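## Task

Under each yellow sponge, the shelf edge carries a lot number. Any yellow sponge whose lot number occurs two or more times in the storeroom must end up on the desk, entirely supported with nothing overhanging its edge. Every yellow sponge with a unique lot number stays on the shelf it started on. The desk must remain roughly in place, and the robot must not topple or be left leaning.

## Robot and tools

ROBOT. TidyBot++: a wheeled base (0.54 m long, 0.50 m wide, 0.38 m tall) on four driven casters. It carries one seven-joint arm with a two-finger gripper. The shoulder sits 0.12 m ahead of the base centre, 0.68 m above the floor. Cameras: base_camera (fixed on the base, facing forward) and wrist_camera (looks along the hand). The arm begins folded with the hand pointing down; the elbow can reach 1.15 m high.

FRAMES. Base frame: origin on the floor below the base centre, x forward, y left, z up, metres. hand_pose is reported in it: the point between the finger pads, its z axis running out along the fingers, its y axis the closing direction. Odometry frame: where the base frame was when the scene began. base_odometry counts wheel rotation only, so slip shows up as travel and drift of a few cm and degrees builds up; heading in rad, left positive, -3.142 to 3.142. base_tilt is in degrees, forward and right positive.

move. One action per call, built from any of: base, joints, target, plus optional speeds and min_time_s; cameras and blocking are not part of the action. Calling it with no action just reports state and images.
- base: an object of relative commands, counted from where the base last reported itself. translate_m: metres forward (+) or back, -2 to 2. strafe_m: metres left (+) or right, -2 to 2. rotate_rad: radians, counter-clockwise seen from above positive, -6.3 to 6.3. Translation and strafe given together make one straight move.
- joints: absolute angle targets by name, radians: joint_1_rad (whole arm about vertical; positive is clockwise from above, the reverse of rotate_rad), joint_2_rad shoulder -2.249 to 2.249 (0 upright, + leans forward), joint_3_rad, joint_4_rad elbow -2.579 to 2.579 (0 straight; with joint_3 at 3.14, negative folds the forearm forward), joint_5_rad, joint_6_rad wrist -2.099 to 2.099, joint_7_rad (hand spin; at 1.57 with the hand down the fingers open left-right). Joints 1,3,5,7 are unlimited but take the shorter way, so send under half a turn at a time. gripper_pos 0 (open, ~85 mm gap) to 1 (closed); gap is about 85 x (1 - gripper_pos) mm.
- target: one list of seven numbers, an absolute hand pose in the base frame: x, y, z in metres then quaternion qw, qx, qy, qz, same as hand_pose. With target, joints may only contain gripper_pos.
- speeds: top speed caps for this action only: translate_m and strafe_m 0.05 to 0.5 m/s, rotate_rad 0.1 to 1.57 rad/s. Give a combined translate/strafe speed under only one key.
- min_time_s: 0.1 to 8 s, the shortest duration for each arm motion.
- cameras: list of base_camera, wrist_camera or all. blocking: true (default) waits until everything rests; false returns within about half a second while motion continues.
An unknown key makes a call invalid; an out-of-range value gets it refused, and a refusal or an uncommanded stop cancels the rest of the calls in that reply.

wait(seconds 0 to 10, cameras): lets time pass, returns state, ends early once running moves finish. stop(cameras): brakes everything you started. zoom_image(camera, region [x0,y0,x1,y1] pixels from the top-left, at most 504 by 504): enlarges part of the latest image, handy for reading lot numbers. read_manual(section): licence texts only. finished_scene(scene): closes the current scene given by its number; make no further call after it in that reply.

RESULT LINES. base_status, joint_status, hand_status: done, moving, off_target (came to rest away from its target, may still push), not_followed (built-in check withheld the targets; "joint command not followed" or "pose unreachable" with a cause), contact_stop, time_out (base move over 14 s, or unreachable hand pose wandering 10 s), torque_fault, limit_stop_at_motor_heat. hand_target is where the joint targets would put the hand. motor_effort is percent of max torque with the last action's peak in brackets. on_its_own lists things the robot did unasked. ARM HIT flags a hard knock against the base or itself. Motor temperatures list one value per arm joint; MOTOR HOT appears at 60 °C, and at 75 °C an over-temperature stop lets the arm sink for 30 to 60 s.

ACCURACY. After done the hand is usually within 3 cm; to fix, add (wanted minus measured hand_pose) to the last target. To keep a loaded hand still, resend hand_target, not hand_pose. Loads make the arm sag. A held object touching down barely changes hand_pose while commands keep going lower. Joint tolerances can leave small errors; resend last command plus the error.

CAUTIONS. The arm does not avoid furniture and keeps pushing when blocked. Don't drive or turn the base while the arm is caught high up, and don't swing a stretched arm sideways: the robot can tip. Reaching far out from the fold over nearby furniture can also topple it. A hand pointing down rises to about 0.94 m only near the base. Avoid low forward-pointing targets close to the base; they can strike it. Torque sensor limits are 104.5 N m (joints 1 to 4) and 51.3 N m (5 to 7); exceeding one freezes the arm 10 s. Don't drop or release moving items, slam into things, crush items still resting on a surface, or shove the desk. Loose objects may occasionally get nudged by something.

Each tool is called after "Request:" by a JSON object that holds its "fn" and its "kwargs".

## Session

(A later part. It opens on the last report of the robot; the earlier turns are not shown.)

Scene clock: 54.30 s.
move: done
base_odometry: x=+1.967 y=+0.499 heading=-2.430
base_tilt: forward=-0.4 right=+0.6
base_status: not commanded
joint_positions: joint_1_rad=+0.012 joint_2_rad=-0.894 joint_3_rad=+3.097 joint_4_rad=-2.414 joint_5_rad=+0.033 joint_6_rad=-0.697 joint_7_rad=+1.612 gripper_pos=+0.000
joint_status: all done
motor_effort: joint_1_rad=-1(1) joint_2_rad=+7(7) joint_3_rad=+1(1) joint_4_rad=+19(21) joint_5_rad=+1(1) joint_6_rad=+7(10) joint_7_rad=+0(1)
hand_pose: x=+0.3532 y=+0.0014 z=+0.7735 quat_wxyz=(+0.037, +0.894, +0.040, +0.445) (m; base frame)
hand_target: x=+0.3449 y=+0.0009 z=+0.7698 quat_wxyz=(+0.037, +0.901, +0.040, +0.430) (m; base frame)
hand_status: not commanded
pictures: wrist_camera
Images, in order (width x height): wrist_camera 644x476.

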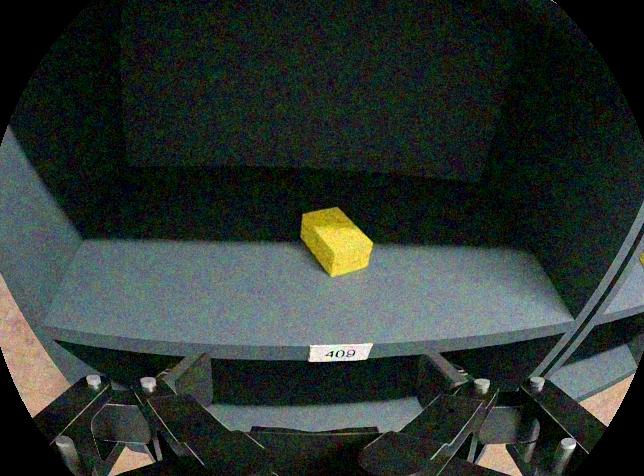

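Request:
{"fn": "move", "kwargs": {"base": {"strafe_m": -0.83}, "joints": {"joint_6_rad": -0.5}, "cameras": ["all"]}}

Request:
{"fn": "move", "kwargs": {"base": {"strafe_m": -0.83}, "cameras": ["all"]}}

Scene clock: 57.17 s.
move: done
base_odometry: x=+1.426 y=+1.127 heading=-2.430
base_tilt: forward=-0.4 right=+0.6
base_status: done
joint_positions: joint_1_rad=+0.012 joint_2_rad=-0.894 joint_3_rad=+3.097 joint_4_rad=-2.410 joint_5_rad=+0.033 joint_6_rad=-0.516 joint_7_rad=+1.612 gripper_pos=+0.000
joint_status: all done
motor_effort: joint_1_rad=-1(2) joint_2_rad=+6(7) joint_3_rad=+1(3) joint_4_rad=+19(20) joint_5_rad=+1(2) joint_6_rad=+8(9) joint_7_rad=+0(1)
hand_pose: x=+0.3832 y=+0.0052 z=+0.8233 quat_wxyz=(+0.036, +0.849, +0.041, +0.526) (m; base frame)
hand_target: x=+0.3857 y=+0.0060 z=+0.8356 quat_wxyz=(+0.037, +0.840, +0.042, +0.539) (m; base frame)
hand_status: not commanded
pictures: base_camera, wrist_camera
Images, in order (width x height): base_camera 644x364, wrist_camera 644x476.

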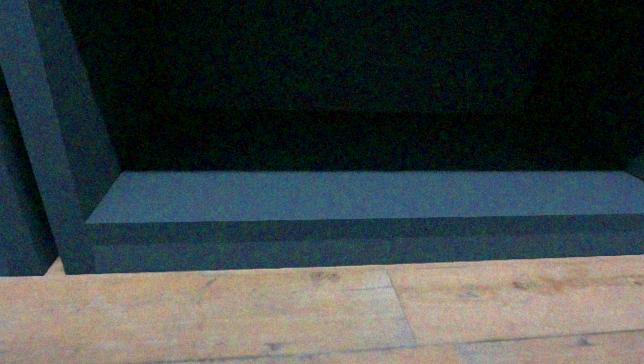

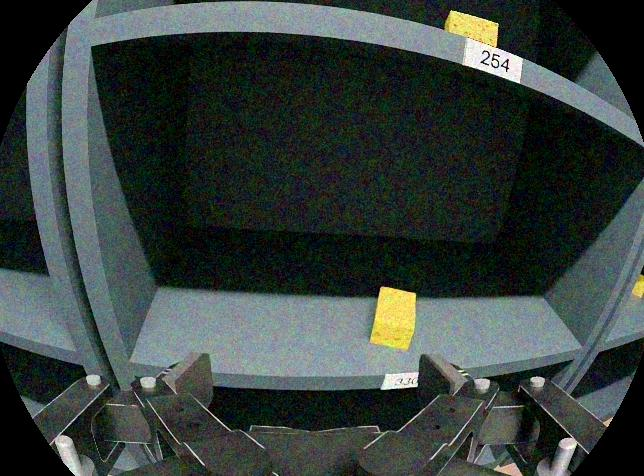

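Scene clock: 61.97 s.
move: time_out
base_odometry: x=+0.885 y=+1.754 heading=-2.427
base_tilt: forward=-0.4 right=+0.6
base_status: strafe_m time_out (by the wheels' count: -0.828 of -0.830)
joint_positions: joint_1_rad=+0.012 joint_2_rad=-0.895 joint_3_rad=+3.097 joint_4_rad=-2.410 joint_5_rad=+0.033 joint_6_rad=-0.516 joint_7_rad=+1.612 gripper_pos=+0.000
joint_status: not commanded
motor_effort: joint_1_rad=+0(1) joint_2_rad=+6(9) joint_3_rad=+1(3) joint_4_rad=+19(21) joint_5_rad=+1(2) joint_6_rad=+8(9) joint_7_rad=+0(1)
hand_pose: x=+0.3832 y=+0.0051 z=+0.8234 quat_wxyz=(+0.036, +0.849, +0.041, +0.526) (m; base frame)
hand_target: x=+0.3857 y=+0.0060 z=+0.8356 quat_wxyz=(+0.037, +0.840, +0.042, +0.539) (m; base frame)
hand_status: not commanded
pictures: base_camera, wrist_camera
Images, in order (width x height): base_camera 644x364, wrist_camera 644x476.

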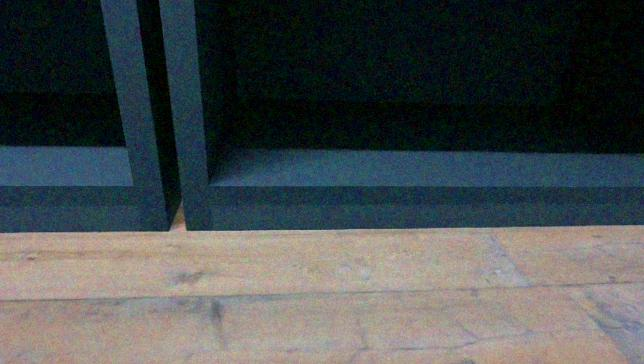

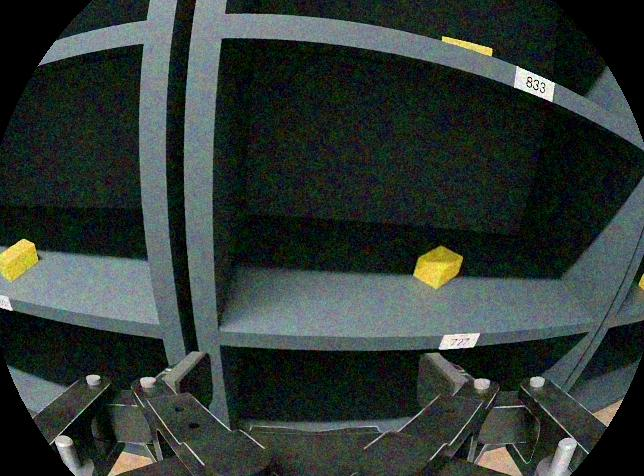

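Request:
{"fn": "zoom_image", "kwargs": {"camera": "wrist_camera", "region": [430, 320, 490, 360]}}

Request:
{"fn": "move", "kwargs": {"base": {"translate_m": 0.12}, "cameras": ["base_camera"]}}

Scaled by 8.400.

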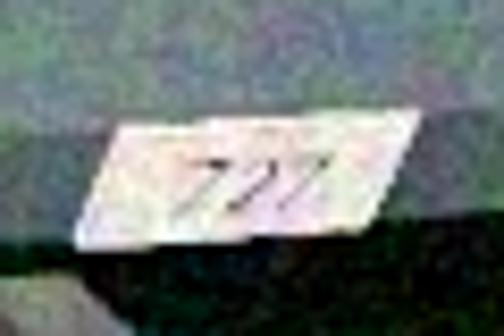

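Scene clock: 63.90 s.
move: done
base_odometry: x=+0.794 y=+1.675 heading=-2.427
base_tilt: forward=-0.4 right=+0.6
base_status: done
joint_positions: joint_1_rad=+0.012 joint_2_rad=-0.892 joint_3_rad=+3.097 joint_4_rad=-2.410 joint_5_rad=+0.033 joint_6_rad=-0.516 joint_7_rad=+1.612 gripper_pos=+0.000
joint_status: not commanded
motor_effort: joint_1_rad=-1(1) joint_2_rad=+7(10) joint_3_rad=+1(1) joint_4_rad=+19(20) joint_5_rad=+1(1) joint_6_rad=+8(9) joint_7_rad=+0(1)
hand_pose: x=+0.3835 y=+0.0051 z=+0.8228 quat_wxyz=(+0.036, +0.849, +0.041, +0.525) (m; base frame)
hand_target: x=+0.3857 y=+0.0060 z=+0.8356 quat_wxyz=(+0.037, +0.840, +0.042, +0.539) (m; base frame)
hand_status: not commanded
pictures: base_camera
Images, in order (width x height): base_camera 644x364.

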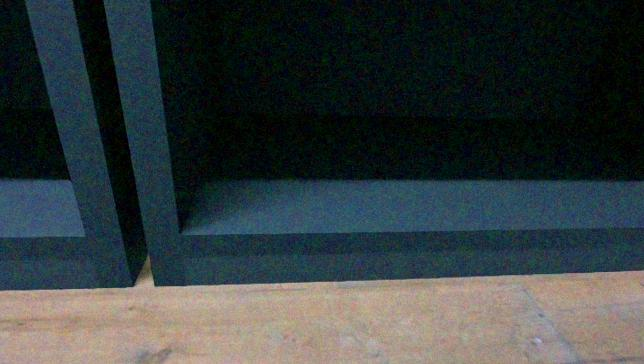

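Request:
{"fn": "move", "kwargs": {"base": {"rotate_rad": 0.04}}}

Request:
{"fn": "move", "kwargs": {"base": {"strafe_m": -0.8}, "cameras": ["all"]}}

Scene clock: 64.90 s.
move: done
base_odometry: x=+0.794 y=+1.675 heading=-2.387
base_tilt: forward=-0.4 right=+0.6
base_status: done
joint_positions: joint_1_rad=+0.012 joint_2_rad=-0.892 joint_3_rad=+3.097 joint_4_rad=-2.410 joint_5_rad=+0.033 joint_6_rad=-0.516 joint_7_rad=+1.612 gripper_pos=+0.000
joint_status: not commanded
motor_effort: joint_1_rad=+0(1) joint_2_rad=+6(7) joint_3_rad=+1(2) joint_4_rad=+19(20) joint_5_rad=+1(1) joint_6_rad=+8(8) joint_7_rad=+0(1)
hand_pose: x=+0.3835 y=+0.0051 z=+0.8228 quat_wxyz=(+0.036, +0.849, +0.041, +0.525) (m; base frame)
hand_target: x=+0.3857 y=+0.0060 z=+0.8356 quat_wxyz=(+0.037, +0.840, +0.042, +0.539) (m; base frame)
hand_status: not commanded
pictures: none

Scene clock: 67.47 s.
move: done
base_odometry: x=+0.246 y=+2.258 heading=-2.387
base_tilt: forward=-0.4 right=+0.6
base_status: done
joint_positions: joint_1_rad=+0.012 joint_2_rad=-0.892 joint_3_rad=+3.097 joint_4_rad=-2.410 joint_5_rad=+0.033 joint_6_rad=-0.516 joint_7_rad=+1.612 gripper_pos=+0.000
joint_status: not commanded
motor_effort: joint_1_rad=+0(1) joint_2_rad=+5(7) joint_3_rad=+1(2) joint_4_rad=+19(20) joint_5_rad=+1(1) joint_6_rad=+8(9) joint_7_rad=+0(1)
hand_pose: x=+0.3835 y=+0.0051 z=+0.8228 quat_wxyz=(+0.036, +0.849, +0.041, +0.525) (m; base frame)
hand_target: x=+0.3857 y=+0.0060 z=+0.8356 quat_wxyz=(+0.037, +0.840, +0.042, +0.539) (m; base frame)
hand_status: not commanded
pictures: base_camera, wrist_camera
Images, in order (width x height): base_camera 644x364, wrist_camera 644x476.

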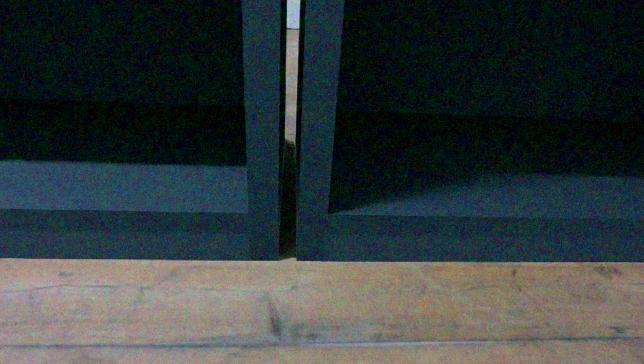

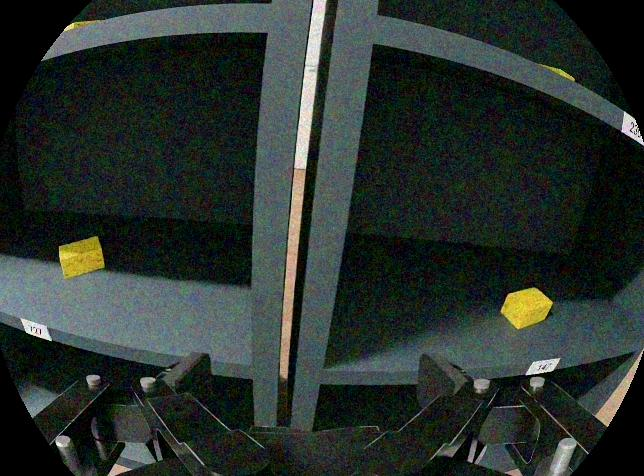

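Request:
{"fn": "move", "kwargs": {"base": {"strafe_m": -0.35}, "cameras": ["all"]}}

Scene clock: 69.43 s.
move: done
base_odometry: x=+0.006 y=+2.513 heading=-2.386
base_tilt: forward=-0.4 right=+0.6
base_status: done
joint_positions: joint_1_rad=+0.012 joint_2_rad=-0.892 joint_3_rad=+3.098 joint_4_rad=-2.410 joint_5_rad=+0.033 joint_6_rad=-0.516 joint_7_rad=+1.612 gripper_pos=+0.000
joint_status: not commanded
motor_effort: joint_1_rad=+0(1) joint_2_rad=+5(7) joint_3_rad=+1(3) joint_4_rad=+19(20) joint_5_rad=+1(2) joint_6_rad=+8(9) joint_7_rad=-1(1)
hand_pose: x=+0.3835 y=+0.0051 z=+0.8228 quat_wxyz=(+0.036, +0.850, +0.041, +0.525) (m; base frame)
hand_target: x=+0.3857 y=+0.0060 z=+0.8356 quat_wxyz=(+0.037, +0.840, +0.042, +0.539) (m; base frame)
hand_status: not commanded
pictures: base_camera, wrist_camera
Images, in order (width x height): base_camera 644x364, wrist_camera 644x476.

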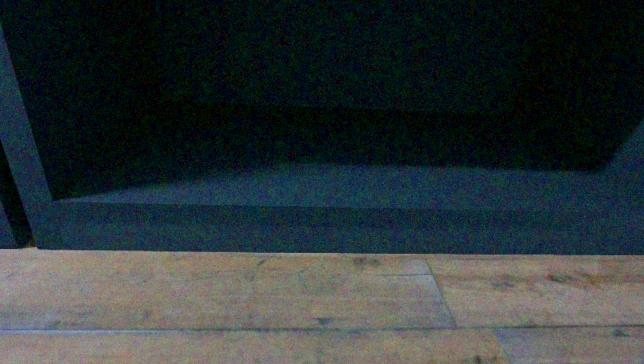

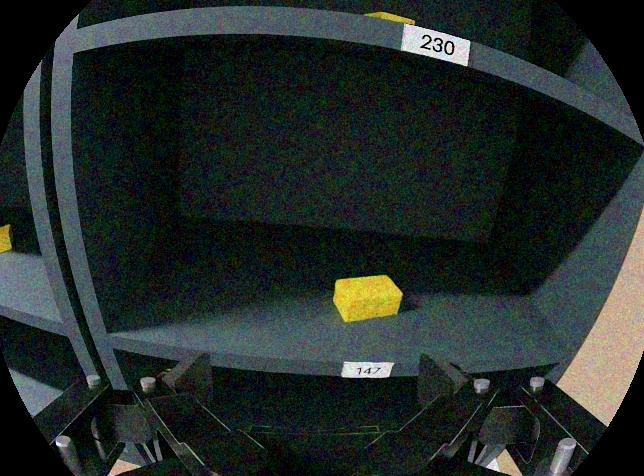

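Request:
{"fn": "move", "kwargs": {"joints": {"joint_1_rad": 0.0, "joint_2_rad": -0.647, "joint_3_rad": 3.14, "joint_4_rad": -2.007, "joint_5_rad": 0.0, "joint_6_rad": -0.35, "joint_7_rad": 1.57}, "min_time_s": 2, "cameras": ["wrist_camera"]}}

Scene clock: 73.23 s.
move: done
base_odometry: x=+0.006 y=+2.513 heading=-2.386
base_tilt: forward=-0.4 right=+0.6
base_status: not commanded
joint_positions: joint_1_rad=+0.012 joint_2_rad=-0.662 joint_3_rad=+3.122 joint_4_rad=-2.038 joint_5_rad=+0.033 joint_6_rad=-0.420 joint_7_rad=+1.610 gripper_pos=+0.000
joint_status: all done
motor_effort: joint_1_rad=+0(2) joint_2_rad=+1(8) joint_3_rad=+1(2) joint_4_rad=+20(21) joint_5_rad=+1(2) joint_6_rad=+9(10) joint_7_rad=+0(1)
hand_pose: x=+0.4722 y=+0.0020 z=+1.0046 quat_wxyz=(+0.031, +0.782, +0.028, +0.622) (m; base frame)
hand_target: x=+0.4810 y=+0.0022 z=+1.0401 quat_wxyz=(+0.000, +0.755, +0.000, +0.656) (m; base frame)
hand_status: not commanded
pictures: wrist_camera
Images, in order (width x height): wrist_camera 644x476.

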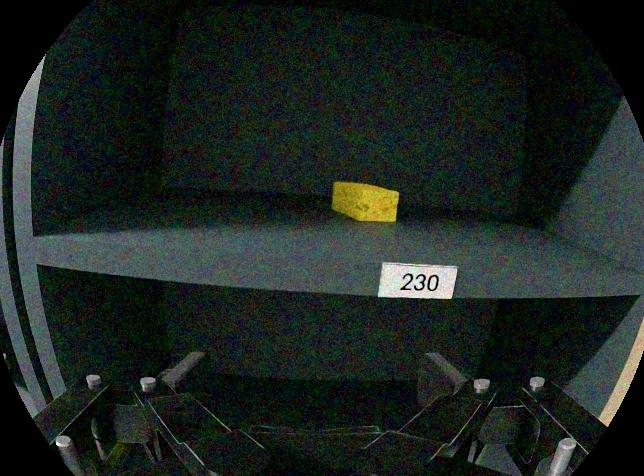

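Request:
{"fn": "zoom_image", "kwargs": {"camera": "wrist_camera", "region": [310, 160, 430, 240]}}

Scaled by 4.200.

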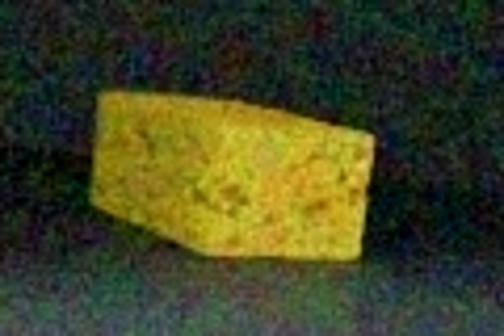

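Request:
{"fn": "move", "kwargs": {"joints": {"joint_2_rad": -0.02, "joint_4_rad": -1.14, "joint_6_rad": -0.80}, "min_time_s": 3, "cameras": ["wrist_camera"]}}

Request:
{"fn": "zoom_image", "kwargs": {"camera": "wrist_camera", "region": [250, 150, 502, 332]}}

Scene clock: 78.90 s.
move: done
base_odometry: x=+0.006 y=+2.513 heading=-2.386
base_tilt: forward=-0.3 right=+0.6
base_status: not commanded
joint_positions: joint_1_rad=+0.012 joint_2_rad=-0.048 joint_3_rad=+3.122 joint_4_rad=-1.175 joint_5_rad=+0.033 joint_6_rad=-0.733 joint_7_rad=+1.610 gripper_pos=+0.000
joint_status: all done
motor_effort: joint_1_rad=-1(1) joint_2_rad=-16(18) joint_3_rad=+0(1) joint_4_rad=+18(21) joint_5_rad=+1(1) joint_6_rad=+9(10) joint_7_rad=+0(1)
hand_pose: x=+0.6807 y=-0.0013 z=+1.1484 quat_wxyz=(+0.026, +0.801, +0.022, +0.597) (m; base frame)
hand_target: x=+0.6860 y=+0.0023 z=+1.1329 quat_wxyz=(-0.001, +0.819, +0.000, +0.574) (m; base frame)
hand_status: not commanded
pictures: wrist_camera
Images, in order (width x height): wrist_camera 644x476.

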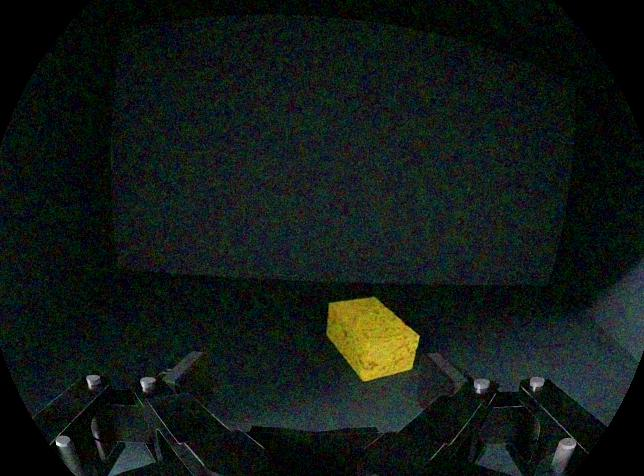

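Scaled by 2.000.

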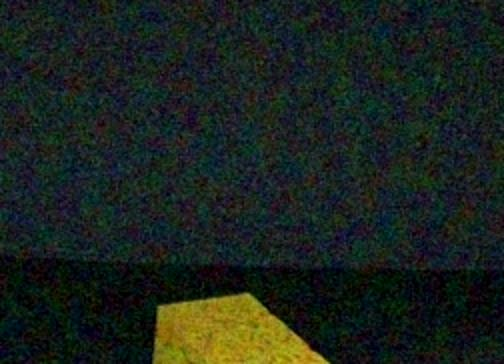

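Request:
{"fn": "move", "kwargs": {"target": [0.765, -0.112, 1.08, -0.1197, 0.792, 0.1647, 0.5757], "min_time_s": 3, "cameras": ["wrist_camera"]}}

Scene clock: 83.77 s.
move: done
base_odometry: x=+0.006 y=+2.513 heading=-2.386
base_tilt: forward=-0.3 right=+0.6
base_status: not commanded
joint_positions: joint_1_rad=+0.677 joint_2_rad=+0.313 joint_3_rad=+2.912 joint_4_rad=-0.943 joint_5_rad=-0.827 joint_6_rad=-1.022 joint_7_rad=+2.525 gripper_pos=+0.000
joint_status: not commanded
motor_effort: joint_1_rad=-1(2) joint_2_rad=-25(27) joint_3_rad=-2(3) joint_4_rad=+17(19) joint_5_rad=-5(6) joint_6_rad=+5(9) joint_7_rad=+0(1)
hand_pose: x=+0.7619 y=-0.1280 z=+1.0773 quat_wxyz=(-0.076, +0.805, +0.143, +0.570) (m; base frame)
hand_target: x=+0.7650 y=-0.1120 z=+1.0800 quat_wxyz=(-0.120, +0.792, +0.165, +0.576) (m; base frame)
hand_status: done (0.017 m and 5.8 deg from the pose sent, 0.155 m and 23.6 deg at the start)
pictures: wrist_camera
Images, in order (width x height): wrist_camera 644x476.

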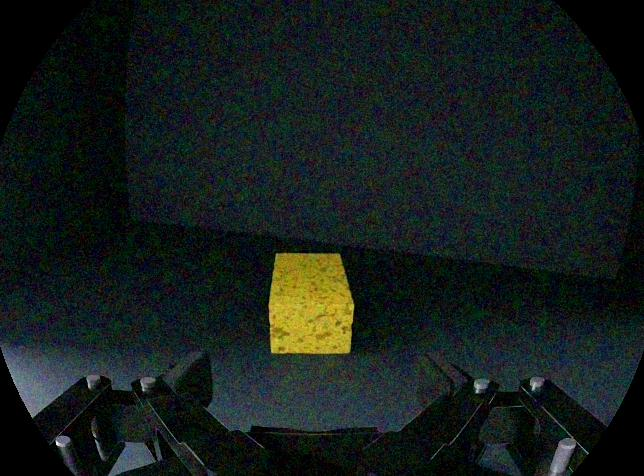

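Request:
{"fn": "move", "kwargs": {"target": [0.800, -0.095, 1.065, -0.140, 0.786, 0.192, 0.571], "min_time_s": 2, "cameras": ["wrist_camera"]}}

Scene clock: 86.83 s.
move: done
base_odometry: x=+0.006 y=+2.513 heading=-2.386
base_tilt: forward=-0.3 right=+0.6
base_status: not commanded
joint_positions: joint_1_rad=+0.677 joint_2_rad=+0.422 joint_3_rad=+2.771 joint_4_rad=-0.834 joint_5_rad=-0.828 joint_6_rad=-1.022 joint_7_rad=+2.526 gripper_pos=+0.000
joint_status: not commanded
motor_effort: joint_1_rad=+0(1) joint_2_rad=-27(28) joint_3_rad=-3(4) joint_4_rad=+16(18) joint_5_rad=-6(6) joint_6_rad=+5(6) joint_7_rad=+0(1)
hand_pose: x=+0.7950 y=-0.0893 z=+1.0869 quat_wxyz=(-0.133, +0.778, +0.174, +0.588) (m; base frame)
hand_target: x=+0.8000 y=-0.0950 z=+1.0650 quat_wxyz=(-0.140, +0.786, +0.192, +0.571) (m; base frame)
hand_status: done (0.023 m and 3.1 deg from the pose sent, 0.052 m and 9.5 deg at the start)
pictures: wrist_camera
Images, in order (width x height): wrist_camera 644x476.

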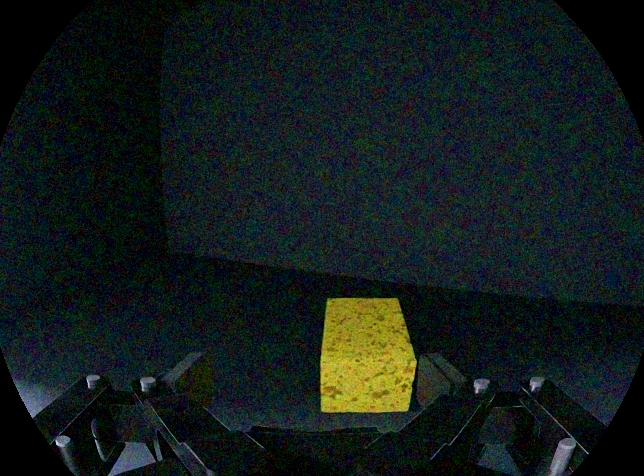

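Request:
{"fn": "move", "kwargs": {"target": [0.810, -0.116, 1.040, -0.137, 0.788, 0.182, 0.571], "min_time_s": 2, "cameras": ["wrist_camera"]}}

Scene clock: 89.70 s.
move: done
base_odometry: x=+0.006 y=+2.513 heading=-2.386
base_tilt: forward=-0.3 right=+0.6
base_status: not commanded
joint_positions: joint_1_rad=+0.698 joint_2_rad=+0.446 joint_3_rad=+2.754 joint_4_rad=-0.834 joint_5_rad=-0.828 joint_6_rad=-1.022 joint_7_rad=+2.554 gripper_pos=+0.000
joint_status: not commanded
motor_effort: joint_1_rad=-1(1) joint_2_rad=-28(29) joint_3_rad=-4(4) joint_4_rad=+17(18) joint_5_rad=-6(6) joint_6_rad=+5(6) joint_7_rad=+0(1)
hand_pose: x=+0.8001 y=-0.1006 z=+1.0754 quat_wxyz=(-0.133, +0.779, +0.176, +0.587) (m; base frame)
hand_target: x=+0.8100 y=-0.1160 z=+1.0400 quat_wxyz=(-0.137, +0.788, +0.182, +0.571) (m; base frame)
hand_status: done (0.040 m and 2.2 deg from the pose sent, 0.056 m and 2.5 deg at the start)
pictures: wrist_camera
Images, in order (width x height): wrist_camera 644x476.

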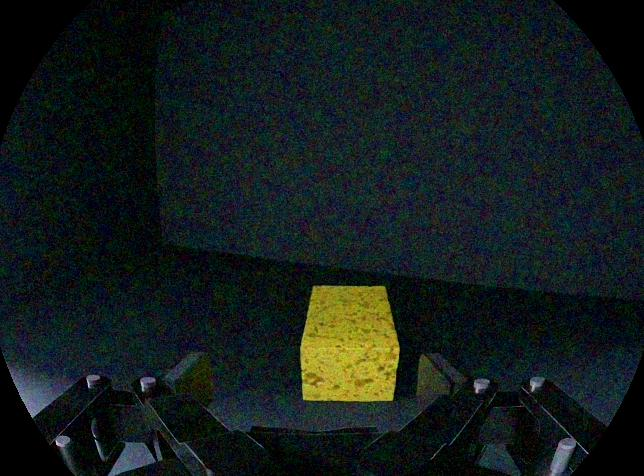

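Request:
{"fn": "move", "kwargs": {"target": [0.820, -0.134, 1.020, -0.137, 0.788, 0.182, 0.571], "min_time_s": 2, "cameras": ["wrist_camera"]}}

Scene clock: 92.13 s.
move: done
base_odometry: x=+0.006 y=+2.513 heading=-2.386
base_tilt: forward=-0.3 right=+0.6
base_status: not commanded
joint_positions: joint_1_rad=+0.728 joint_2_rad=+0.491 joint_3_rad=+2.712 joint_4_rad=-0.834 joint_5_rad=-0.828 joint_6_rad=-1.022 joint_7_rad=+2.591 gripper_pos=+0.000
joint_status: not commanded
motor_effort: joint_1_rad=+0(1) joint_2_rad=-29(30) joint_3_rad=-4(5) joint_4_rad=+17(18) joint_5_rad=-6(6) joint_6_rad=+5(6) joint_7_rad=+0(1)
hand_pose: x=+0.8090 y=-0.1128 z=+1.0558 quat_wxyz=(-0.143, +0.779, +0.179, +0.584) (m; base frame)
hand_target: x=+0.8200 y=-0.1340 z=+1.0200 quat_wxyz=(-0.137, +0.788, +0.182, +0.571) (m; base frame)
hand_status: done (0.043 m and 2.0 deg from the pose sent, 0.068 m and 2.2 deg at the start)
pictures: wrist_camera
Images, in order (width x height): wrist_camera 644x476.

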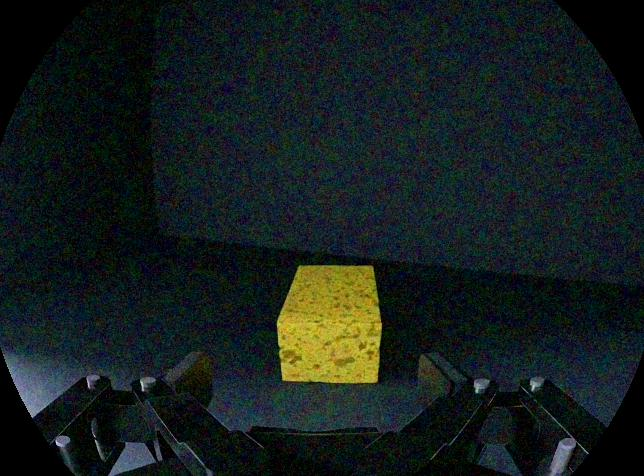

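Request:
{"fn": "move", "kwargs": {"target": [0.864, -0.123, 1.010, -0.120, 0.792, 0.165, 0.575], "min_time_s": 2, "cameras": ["wrist_camera"]}}

Scene clock: 95.00 s.
move: done
base_odometry: x=+0.006 y=+2.513 heading=-2.386
base_tilt: forward=-0.3 right=+0.6
base_status: not commanded
joint_positions: joint_1_rad=+0.680 joint_2_rad=+0.552 joint_3_rad=+2.682 joint_4_rad=-0.809 joint_5_rad=-0.753 joint_6_rad=-0.978 joint_7_rad=+2.579 gripper_pos=+0.000
joint_status: not commanded
motor_effort: joint_1_rad=-1(1) joint_2_rad=-31(31) joint_3_rad=-5(5) joint_4_rad=+17(18) joint_5_rad=-6(6) joint_6_rad=+5(5) joint_7_rad=+0(1)
hand_pose: x=+0.8375 y=-0.1023 z=+1.0282 quat_wxyz=(-0.142, +0.784, +0.185, +0.575) (m; base frame)
hand_target: x=+0.8640 y=-0.1230 z=+1.0100 quat_wxyz=(-0.120, +0.792, +0.165, +0.575) (m; base frame)
hand_status: done (0.038 m and 3.6 deg from the pose sent, 0.072 m and 3.6 deg at the start)
pictures: wrist_camera
Images, in order (width x height): wrist_camera 644x476.

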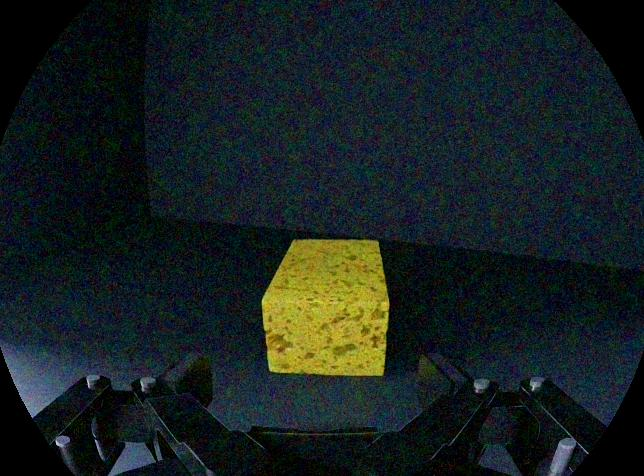

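Request:
{"fn": "move", "kwargs": {"target": [0.862, -0.128, 1.022, -0.087, 0.800, 0.1196, 0.5815], "min_time_s": 2, "cameras": ["wrist_camera"]}}

Scene clock: 97.70 s.
move: done
base_odometry: x=+0.006 y=+2.513 heading=-2.386
base_tilt: forward=-0.3 right=+0.6
base_status: not commanded
joint_positions: joint_1_rad=+0.647 joint_2_rad=+0.545 joint_3_rad=+2.702 joint_4_rad=-0.812 joint_5_rad=-0.725 joint_6_rad=-0.870 joint_7_rad=+2.492 gripper_pos=+0.000
joint_status: not commanded
motor_effort: joint_1_rad=+0(1) joint_2_rad=-32(32) joint_3_rad=-5(5) joint_4_rad=+17(18) joint_5_rad=-5(6) joint_6_rad=+5(6) joint_7_rad=+0(1)
hand_pose: x=+0.8564 y=-0.1136 z=+1.0387 quat_wxyz=(-0.127, +0.785, +0.135, +0.591) (m; base frame)
hand_target: x=+0.8620 y=-0.1280 z=+1.0220 quat_wxyz=(-0.087, +0.800, +0.120, +0.582) (m; base frame)
hand_status: done (0.023 m and 5.3 deg from the pose sent, 0.036 m and 10.0 deg at the start)
pictures: wrist_camera
Images, in order (width x height): wrist_camera 644x476.

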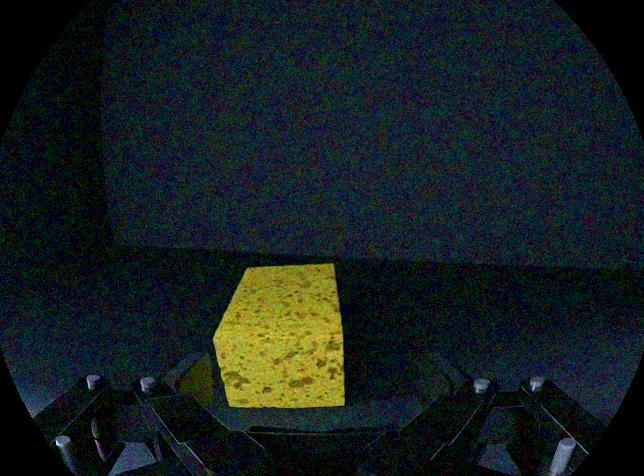

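Request:
{"fn": "move", "kwargs": {"target": [0.872, -0.105, 1.022, -0.087, 0.800, 0.1196, 0.5815], "min_time_s": 2, "cameras": ["wrist_camera"]}}

Scene clock: 100.50 s.
move: done
base_odometry: x=+0.006 y=+2.513 heading=-2.386
base_tilt: forward=-0.3 right=+0.6
base_status: not commanded
joint_positions: joint_1_rad=+0.597 joint_2_rad=+0.545 joint_3_rad=+2.702 joint_4_rad=-0.812 joint_5_rad=-0.680 joint_6_rad=-0.835 joint_7_rad=+2.446 gripper_pos=+0.000
joint_status: not commanded
motor_effort: joint_1_rad=+0(1) joint_2_rad=-32(32) joint_3_rad=-4(5) joint_4_rad=+17(18) joint_5_rad=-5(5) joint_6_rad=+5(6) joint_7_rad=+0(1)
hand_pose: x=+0.8667 y=-0.0905 z=+1.0367 quat_wxyz=(-0.127, +0.787, +0.134, +0.588) (m; base frame)
hand_target: x=+0.8720 y=-0.1050 z=+1.0220 quat_wxyz=(-0.087, +0.800, +0.120, +0.582) (m; base frame)
hand_status: done (0.021 m and 5.2 deg from the pose sent, 0.024 m and 5.3 deg at the start)
pictures: wrist_camera
Images, in order (width x height): wrist_camera 644x476.

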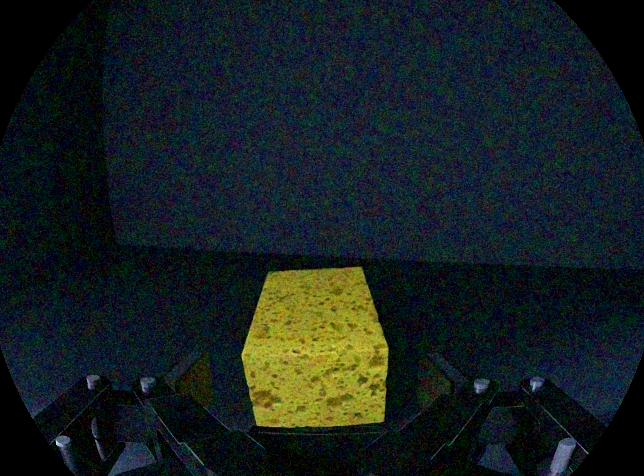

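Request:
{"fn": "move", "kwargs": {"target": [0.904, -0.0925, 1.021, -0.087, 0.800, 0.1196, 0.5815], "min_time_s": 2, "cameras": ["wrist_camera"]}}

Scene clock: 107.90 s.
move: done
base_odometry: x=+0.006 y=+2.513 heading=-2.386
base_tilt: forward=-0.3 right=+0.6
base_status: not commanded
joint_positions: joint_1_rad=+0.516 joint_2_rad=+0.553 joint_3_rad=+2.714 joint_4_rad=-0.752 joint_5_rad=-0.582 joint_6_rad=-0.835 joint_7_rad=+2.357 gripper_pos=+0.000
joint_status: not commanded
motor_effort: joint_1_rad=+0(1) joint_2_rad=-32(33) joint_3_rad=-4(5) joint_4_rad=+18(18) joint_5_rad=-4(5) joint_6_rad=+6(7) joint_7_rad=+0(1)
hand_pose: x=+0.8772 y=-0.0596 z=+1.0457 quat_wxyz=(-0.120, +0.790, +0.143, +0.584) (m; base frame)
hand_target: x=+0.9040 y=-0.0925 z=+1.0210 quat_wxyz=(-0.087, +0.800, +0.120, +0.582) (m; base frame)
hand_status: done (0.049 m and 4.8 deg from the pose sent, 0.041 m and 5.2 deg at the start)
pictures: wrist_camera
Images, in order (width x height): wrist_camera 644x476.

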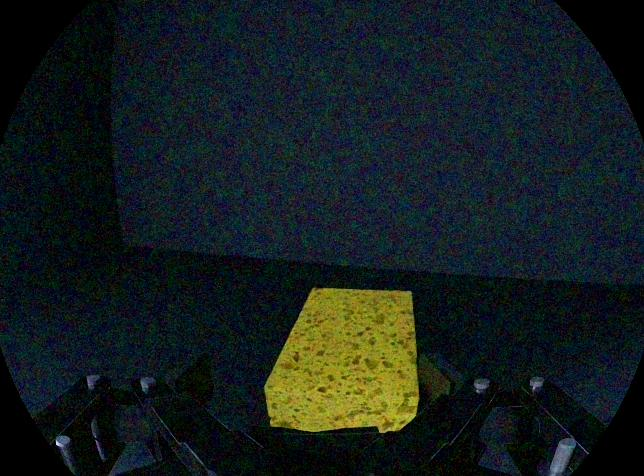

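Request:
{"fn": "move", "kwargs": {"base": {"strafe_m": -0.012, "translate_m": 0.006}, "speeds": {"translate_m": 0.05}, "cameras": ["wrist_camera"]}}

Scene clock: 109.03 s.
move: done
base_odometry: x=-0.007 y=+2.518 heading=-2.387
base_tilt: forward=-0.3 right=+0.6
base_status: done
joint_positions: joint_1_rad=+0.510 joint_2_rad=+0.559 joint_3_rad=+2.717 joint_4_rad=-0.751 joint_5_rad=-0.580 joint_6_rad=-0.835 joint_7_rad=+2.357 gripper_pos=+0.000
joint_status: not commanded
motor_effort: joint_1_rad=+0(3) joint_2_rad=-32(34) joint_3_rad=-4(5) joint_4_rad=+18(19) joint_5_rad=-4(5) joint_6_rad=+6(7) joint_7_rad=+0(1)
hand_pose: x=+0.8797 y=-0.0585 z=+1.0414 quat_wxyz=(-0.121, +0.791, +0.144, +0.582) (m; base frame)
hand_target: x=+0.9040 y=-0.0925 z=+1.0210 quat_wxyz=(-0.087, +0.800, +0.120, +0.582) (m; base frame)
hand_status: not commanded
pictures: wrist_camera
Images, in order (width x height): wrist_camera 644x476.

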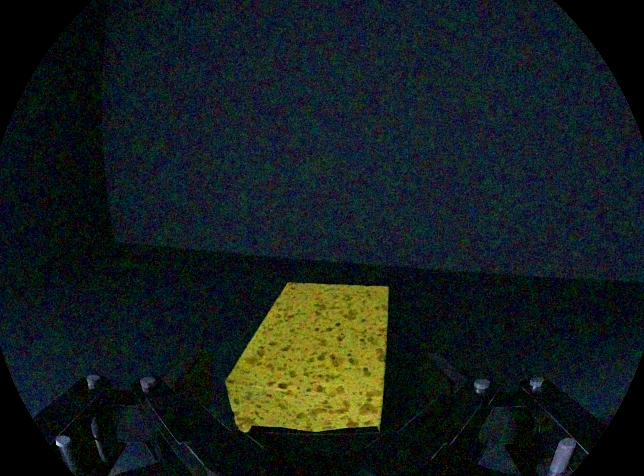

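Request:
{"fn": "move", "kwargs": {"joints": {"gripper_pos": 0.35}, "cameras": ["wrist_camera"]}}

Scene clock: 110.20 s.
move: done
base_odometry: x=-0.007 y=+2.518 heading=-2.387
base_tilt: forward=-0.3 right=+0.6
base_status: not commanded
joint_positions: joint_1_rad=+0.510 joint_2_rad=+0.559 joint_3_rad=+2.717 joint_4_rad=-0.750 joint_5_rad=-0.580 joint_6_rad=-0.835 joint_7_rad=+2.357 gripper_pos=+0.346
joint_status: all done
motor_effort: joint_1_rad=-1(1) joint_2_rad=-32(33) joint_3_rad=-4(5) joint_4_rad=+18(18) joint_5_rad=-4(5) joint_6_rad=+6(7) joint_7_rad=+0(1)
hand_pose: x=+0.8797 y=-0.0586 z=+1.0418 quat_wxyz=(-0.121, +0.791, +0.143, +0.582) (m; base frame)
hand_target: x=+0.9040 y=-0.0925 z=+1.0210 quat_wxyz=(-0.087, +0.800, +0.120, +0.582) (m; base frame)
hand_status: not commanded
pictures: wrist_camera
Images, in order (width x height): wrist_camera 644x476.

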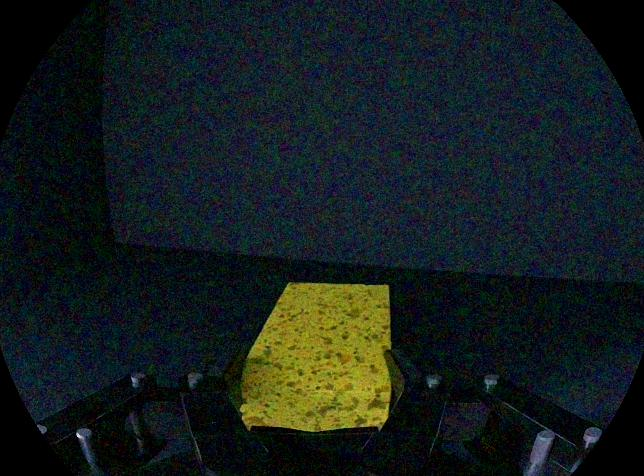

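Request:
{"fn": "move", "kwargs": {"joints": {"gripper_pos": 0.5}, "cameras": ["wrist_camera"]}}

Scene clock: 110.87 s.
move: off_target
base_odometry: x=-0.007 y=+2.518 heading=-2.387
base_tilt: forward=-0.3 right=+0.6
base_status: not commanded
joint_positions: joint_1_rad=+0.510 joint_2_rad=+0.559 joint_3_rad=+2.717 joint_4_rad=-0.749 joint_5_rad=-0.580 joint_6_rad=-0.835 joint_7_rad=+2.356 gripper_pos=+0.459
joint_status: gripper_pos off_target (ended at +0.459, target +0.500)
motor_effort: joint_1_rad=+0(1) joint_2_rad=-32(33) joint_3_rad=-4(4) joint_4_rad=+17(18) joint_5_rad=-4(4) joint_6_rad=+6(6) joint_7_rad=+0(1)
hand_pose: x=+0.8797 y=-0.0587 z=+1.0424 quat_wxyz=(-0.120, +0.791, +0.143, +0.582) (m; base frame)
hand_target: x=+0.9040 y=-0.0925 z=+1.0210 quat_wxyz=(-0.087, +0.800, +0.120, +0.582) (m; base frame)
hand_status: not commanded
pictures: wrist_camera
Images, in order (width x height): wrist_camera 644x476.

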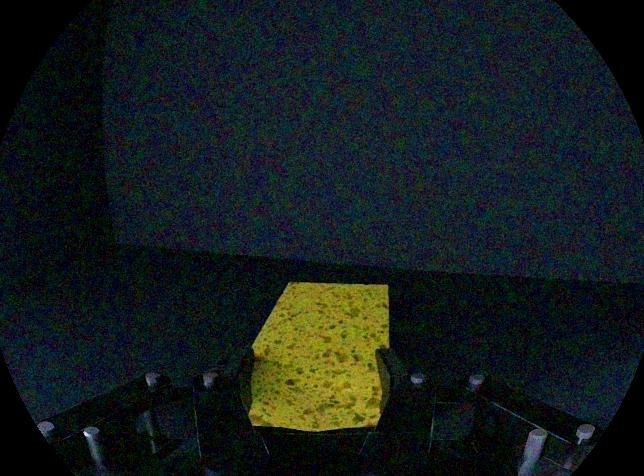

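Request:
{"fn": "move", "kwargs": {"target": [0.890, -0.0925, 1.11, -0.087, 0.800, 0.1196, 0.5815], "min_time_s": 2, "cameras": ["wrist_camera"]}}

Scene clock: 121.50 s.
move: time_out
base_odometry: x=-0.007 y=+2.518 heading=-2.387
base_tilt: forward=-0.3 right=+0.6
base_status: not commanded
joint_positions: joint_1_rad=+0.319 joint_2_rad=+0.785 joint_3_rad=+2.866 joint_4_rad=+0.046 joint_5_rad=-0.372 joint_6_rad=-1.336 joint_7_rad=+2.040 gripper_pos=+0.459
joint_status: not commanded
motor_effort: joint_1_rad=-1(4) joint_2_rad=-36(44) joint_3_rad=-2(4) joint_4_rad=+14(19) joint_5_rad=-4(6) joint_6_rad=+8(10) joint_7_rad=+0(1)
hand_pose: x=+0.8734 y=-0.0612 z=+1.1062 quat_wxyz=(-0.097, +0.807, +0.149, +0.563) (m; base frame)
hand_target: x=+0.8774 y=-0.0620 z=+1.0986 quat_wxyz=(-0.099, +0.810, +0.148, +0.559) (m; base frame)
hand_status: time_out (0.036 m and 4.2 deg from the pose sent, 0.076 m and 4.8 deg at the start)
pictures: wrist_camera
Images, in order (width x height): wrist_camera 644x476.

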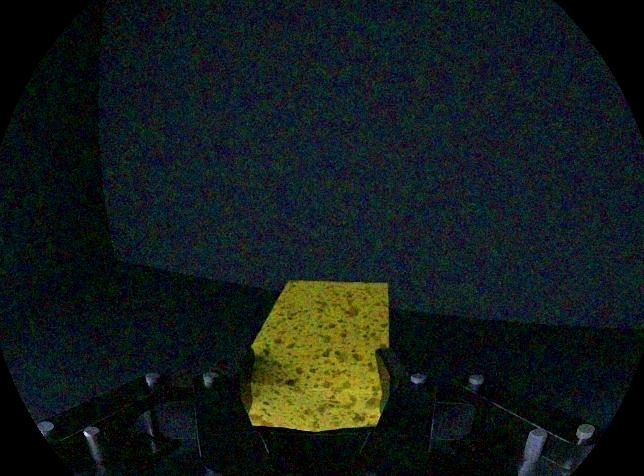

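Request:
{"fn": "move", "kwargs": {"joints": {"joint_1_rad": 0.3, "joint_2_rad": 0.35, "joint_3_rad": 2.9, "joint_4_rad": -0.85, "joint_5_rad": -0.35, "joint_6_rad": -0.75, "joint_7_rad": 2.0}, "min_time_s": 3, "cameras": ["wrist_camera"]}}

Request:
{"fn": "move", "kwargs": {"joints": {"joint_1_rad": 0.15, "joint_2_rad": -0.2, "joint_3_rad": 3.03, "joint_4_rad": -1.45, "joint_5_rad": -0.15, "joint_6_rad": -0.58, "joint_7_rad": 1.8}, "min_time_s": 3, "cameras": ["wrist_camera"]}}

Scene clock: 125.63 s.
move: done
base_odometry: x=-0.007 y=+2.518 heading=-2.387
base_tilt: forward=-0.3 right=+0.6
base_status: not commanded
joint_positions: joint_1_rad=+0.318 joint_2_rad=+0.367 joint_3_rad=+2.880 joint_4_rad=-0.809 joint_5_rad=-0.372 joint_6_rad=-0.824 joint_7_rad=+2.040 gripper_pos=+0.459
joint_status: all done
motor_effort: joint_1_rad=+0(2) joint_2_rad=-28(37) joint_3_rad=-2(3) joint_4_rad=+18(19) joint_5_rad=-2(4) joint_6_rad=+8(9) joint_7_rad=-1(1)
hand_pose: x=+0.8314 y=-0.0061 z=+1.0956 quat_wxyz=(-0.069, +0.810, +0.105, +0.573) (m; base frame)
hand_target: x=+0.8353 y=-0.0117 z=+1.1002 quat_wxyz=(-0.059, +0.803, +0.083, +0.587) (m; base frame)
hand_status: not commanded
pictures: wrist_camera
Images, in order (width x height): wrist_camera 644x476.

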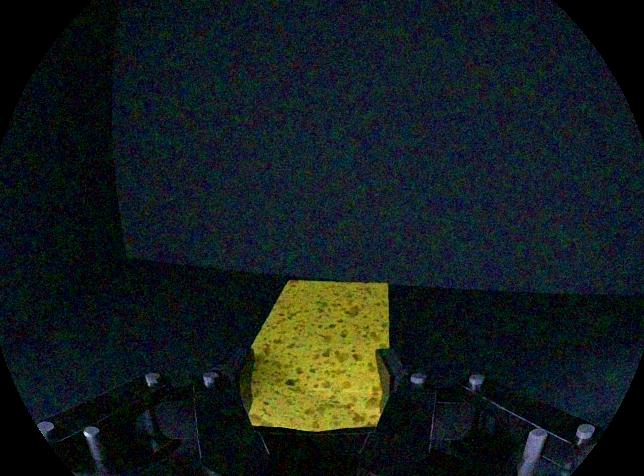

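Scene clock: 128.97 s.
move: done
base_odometry: x=-0.007 y=+2.518 heading=-2.387
base_tilt: forward=-0.3 right=+0.6
base_status: not commanded
joint_positions: joint_1_rad=+0.169 joint_2_rad=-0.188 joint_3_rad=+3.012 joint_4_rad=-1.410 joint_5_rad=-0.225 joint_6_rad=-0.654 joint_7_rad=+1.842 gripper_pos=+0.459
joint_status: all done
motor_effort: joint_1_rad=-1(2) joint_2_rad=-12(29) joint_3_rad=+1(3) joint_4_rad=+19(20) joint_5_rad=-1(4) joint_6_rad=+9(10) joint_7_rad=+0(1)
hand_pose: x=+0.6319 y=+0.0326 z=+1.1117 quat_wxyz=(-0.005, +0.800, +0.067, +0.596) (m; base frame)
hand_target: x=+0.6343 y=+0.0156 z=+1.1138 quat_wxyz=(+0.020, +0.790, +0.057, +0.611) (m; base frame)
hand_status: not commanded
pictures: wrist_camera
Images, in order (width x height): wrist_camera 644x476.

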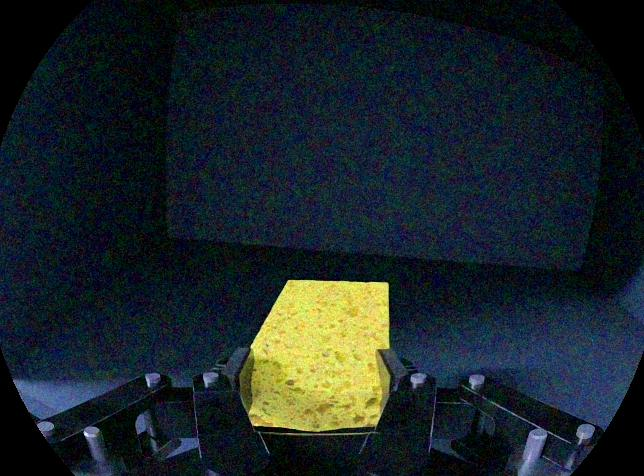

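Request:
{"fn": "move", "kwargs": {"joints": {"joint_1_rad": 0.0, "joint_2_rad": -0.68, "joint_3_rad": 3.14, "joint_4_rad": -2.03, "joint_5_rad": 0.0, "joint_6_rad": -0.28, "joint_7_rad": 1.57}, "min_time_s": 3, "cameras": ["wrist_camera"]}}

Scene clock: 133.43 s.
move: done
base_odometry: x=-0.007 y=+2.518 heading=-2.387
base_tilt: forward=-0.4 right=+0.6
base_status: not commanded
joint_positions: joint_1_rad=+0.019 joint_2_rad=-0.666 joint_3_rad=+3.122 joint_4_rad=-1.990 joint_5_rad=-0.075 joint_6_rad=-0.355 joint_7_rad=+1.612 gripper_pos=+0.459
joint_status: all done
motor_effort: joint_1_rad=-1(2) joint_2_rad=+1(13) joint_3_rad=+1(2) joint_4_rad=+19(20) joint_5_rad=+0(1) joint_6_rad=+9(10) joint_7_rad=+0(1)
hand_pose: x=+0.4730 y=+0.0126 z=+1.0561 quat_wxyz=(-0.014, +0.744, +0.000, +0.668) (m; base frame)
hand_target: x=+0.4719 y=+0.0022 z=+1.0594 quat_wxyz=(+0.000, +0.728, +0.000, +0.686) (m; base frame)
hand_status: not commanded
pictures: wrist_camera
Images, in order (width x height): wrist_camera 644x476.

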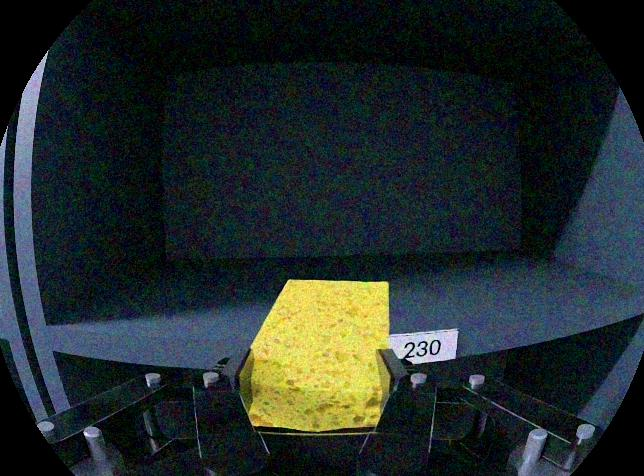

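Request:
{"fn": "move", "kwargs": {"base": {"rotate_rad": 1.57}, "speeds": {"rotate_rad": 0.8}, "cameras": ["base_camera"]}}

Scene clock: 139.00 s.
move: time_out
base_odometry: x=-0.008 y=+2.517 heading=-1.833
base_tilt: forward=-0.4 right=+0.6
base_status: rotate_rad time_out (by the wheels' count: +0.554 of +1.570)
joint_positions: joint_1_rad=+0.009 joint_2_rad=-0.671 joint_3_rad=+3.133 joint_4_rad=-1.991 joint_5_rad=-0.071 joint_6_rad=-0.350 joint_7_rad=+1.611 gripper_pos=+0.459
joint_status: not commanded
motor_effort: joint_1_rad=-1(3) joint_2_rad=+0(6) joint_3_rad=+1(7) joint_4_rad=+20(21) joint_5_rad=+1(2) joint_6_rad=+9(10) joint_7_rad=+0(1)
hand_pose: x=+0.4715 y=+0.0100 z=+1.0585 quat_wxyz=(-0.015, +0.741, -0.001, +0.671) (m; base frame)
hand_target: x=+0.4719 y=+0.0022 z=+1.0594 quat_wxyz=(+0.000, +0.728, +0.000, +0.686) (m; base frame)
hand_status: not commanded
pictures: base_camera
Images, in order (width x height): base_camera 644x364.

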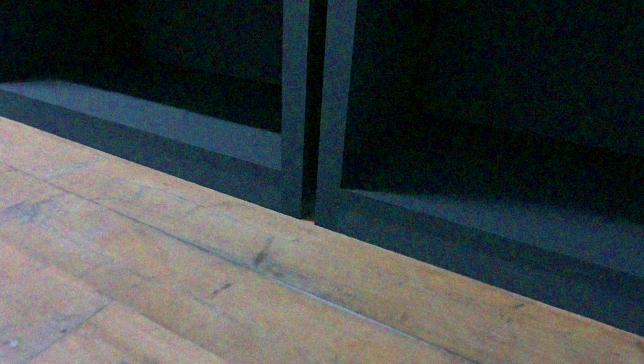

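Request:
{"fn": "move", "kwargs": {"base": {"translate_m": 0.09, "strafe_m": -0.05}, "speeds": {"translate_m": 0.2}}}

Request:
{"fn": "move", "kwargs": {"base": {"rotate_rad": 1.016}, "speeds": {"rotate_rad": 0.6}, "cameras": ["base_camera", "wrist_camera"]}}

Scene clock: 140.50 s.
move: done
base_odometry: x=-0.080 y=+2.443 heading=-1.832
base_tilt: forward=-0.3 right=+0.6
base_status: done
joint_positions: joint_1_rad=+0.009 joint_2_rad=-0.675 joint_3_rad=+3.133 joint_4_rad=-1.991 joint_5_rad=-0.070 joint_6_rad=-0.350 joint_7_rad=+1.611 gripper_pos=+0.459
joint_status: not commanded
motor_effort: joint_1_rad=+0(1) joint_2_rad=+1(4) joint_3_rad=+1(3) joint_4_rad=+19(20) joint_5_rad=+0(1) joint_6_rad=+10(10) joint_7_rad=+0(1)
hand_pose: x=+0.4701 y=+0.0098 z=+1.0600 quat_wxyz=(-0.015, +0.740, -0.001, +0.673) (m; base frame)
hand_target: x=+0.4719 y=+0.0022 z=+1.0594 quat_wxyz=(+0.000, +0.728, +0.000, +0.686) (m; base frame)
hand_status: not commanded
pictures: none

Scene clock: 142.87 s.
move: done
base_odometry: x=-0.079 y=+2.443 heading=-0.817
base_tilt: forward=-0.4 right=+0.6
base_status: done
joint_positions: joint_1_rad=+0.009 joint_2_rad=-0.675 joint_3_rad=+3.134 joint_4_rad=-1.991 joint_5_rad=-0.070 joint_6_rad=-0.349 joint_7_rad=+1.611 gripper_pos=+0.459
joint_status: not commanded
motor_effort: joint_1_rad=+0(2) joint_2_rad=+1(2) joint_3_rad=+1(2) joint_4_rad=+19(20) joint_5_rad=+0(1) joint_6_rad=+9(10) joint_7_rad=+0(1)
hand_pose: x=+0.4701 y=+0.0097 z=+1.0600 quat_wxyz=(-0.015, +0.740, -0.001, +0.673) (m; base frame)
hand_target: x=+0.4719 y=+0.0022 z=+1.0594 quat_wxyz=(+0.000, +0.728, +0.000, +0.686) (m; base frame)
hand_status: not commanded
pictures: base_camera, wrist_camera
Images, in order (width x height): base_camera 644x364, wrist_camera 644x476.

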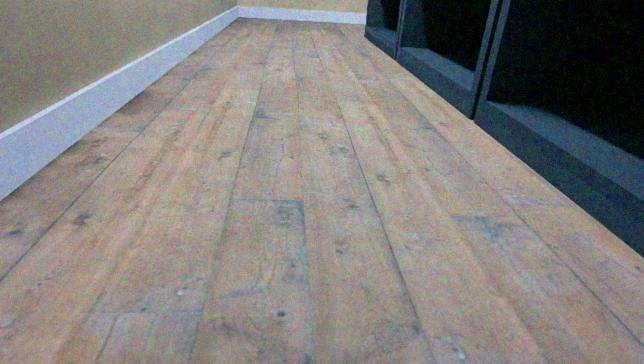

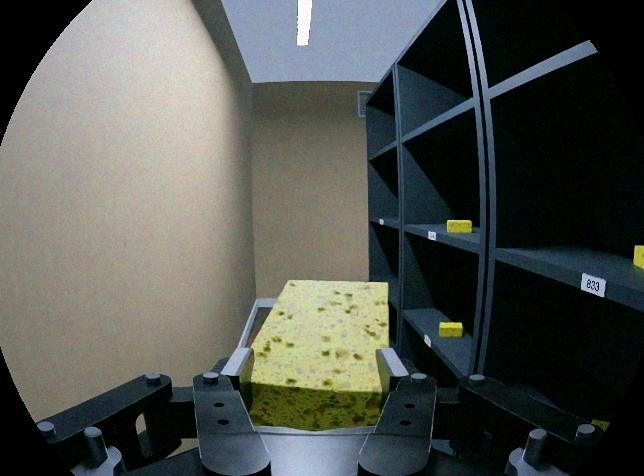

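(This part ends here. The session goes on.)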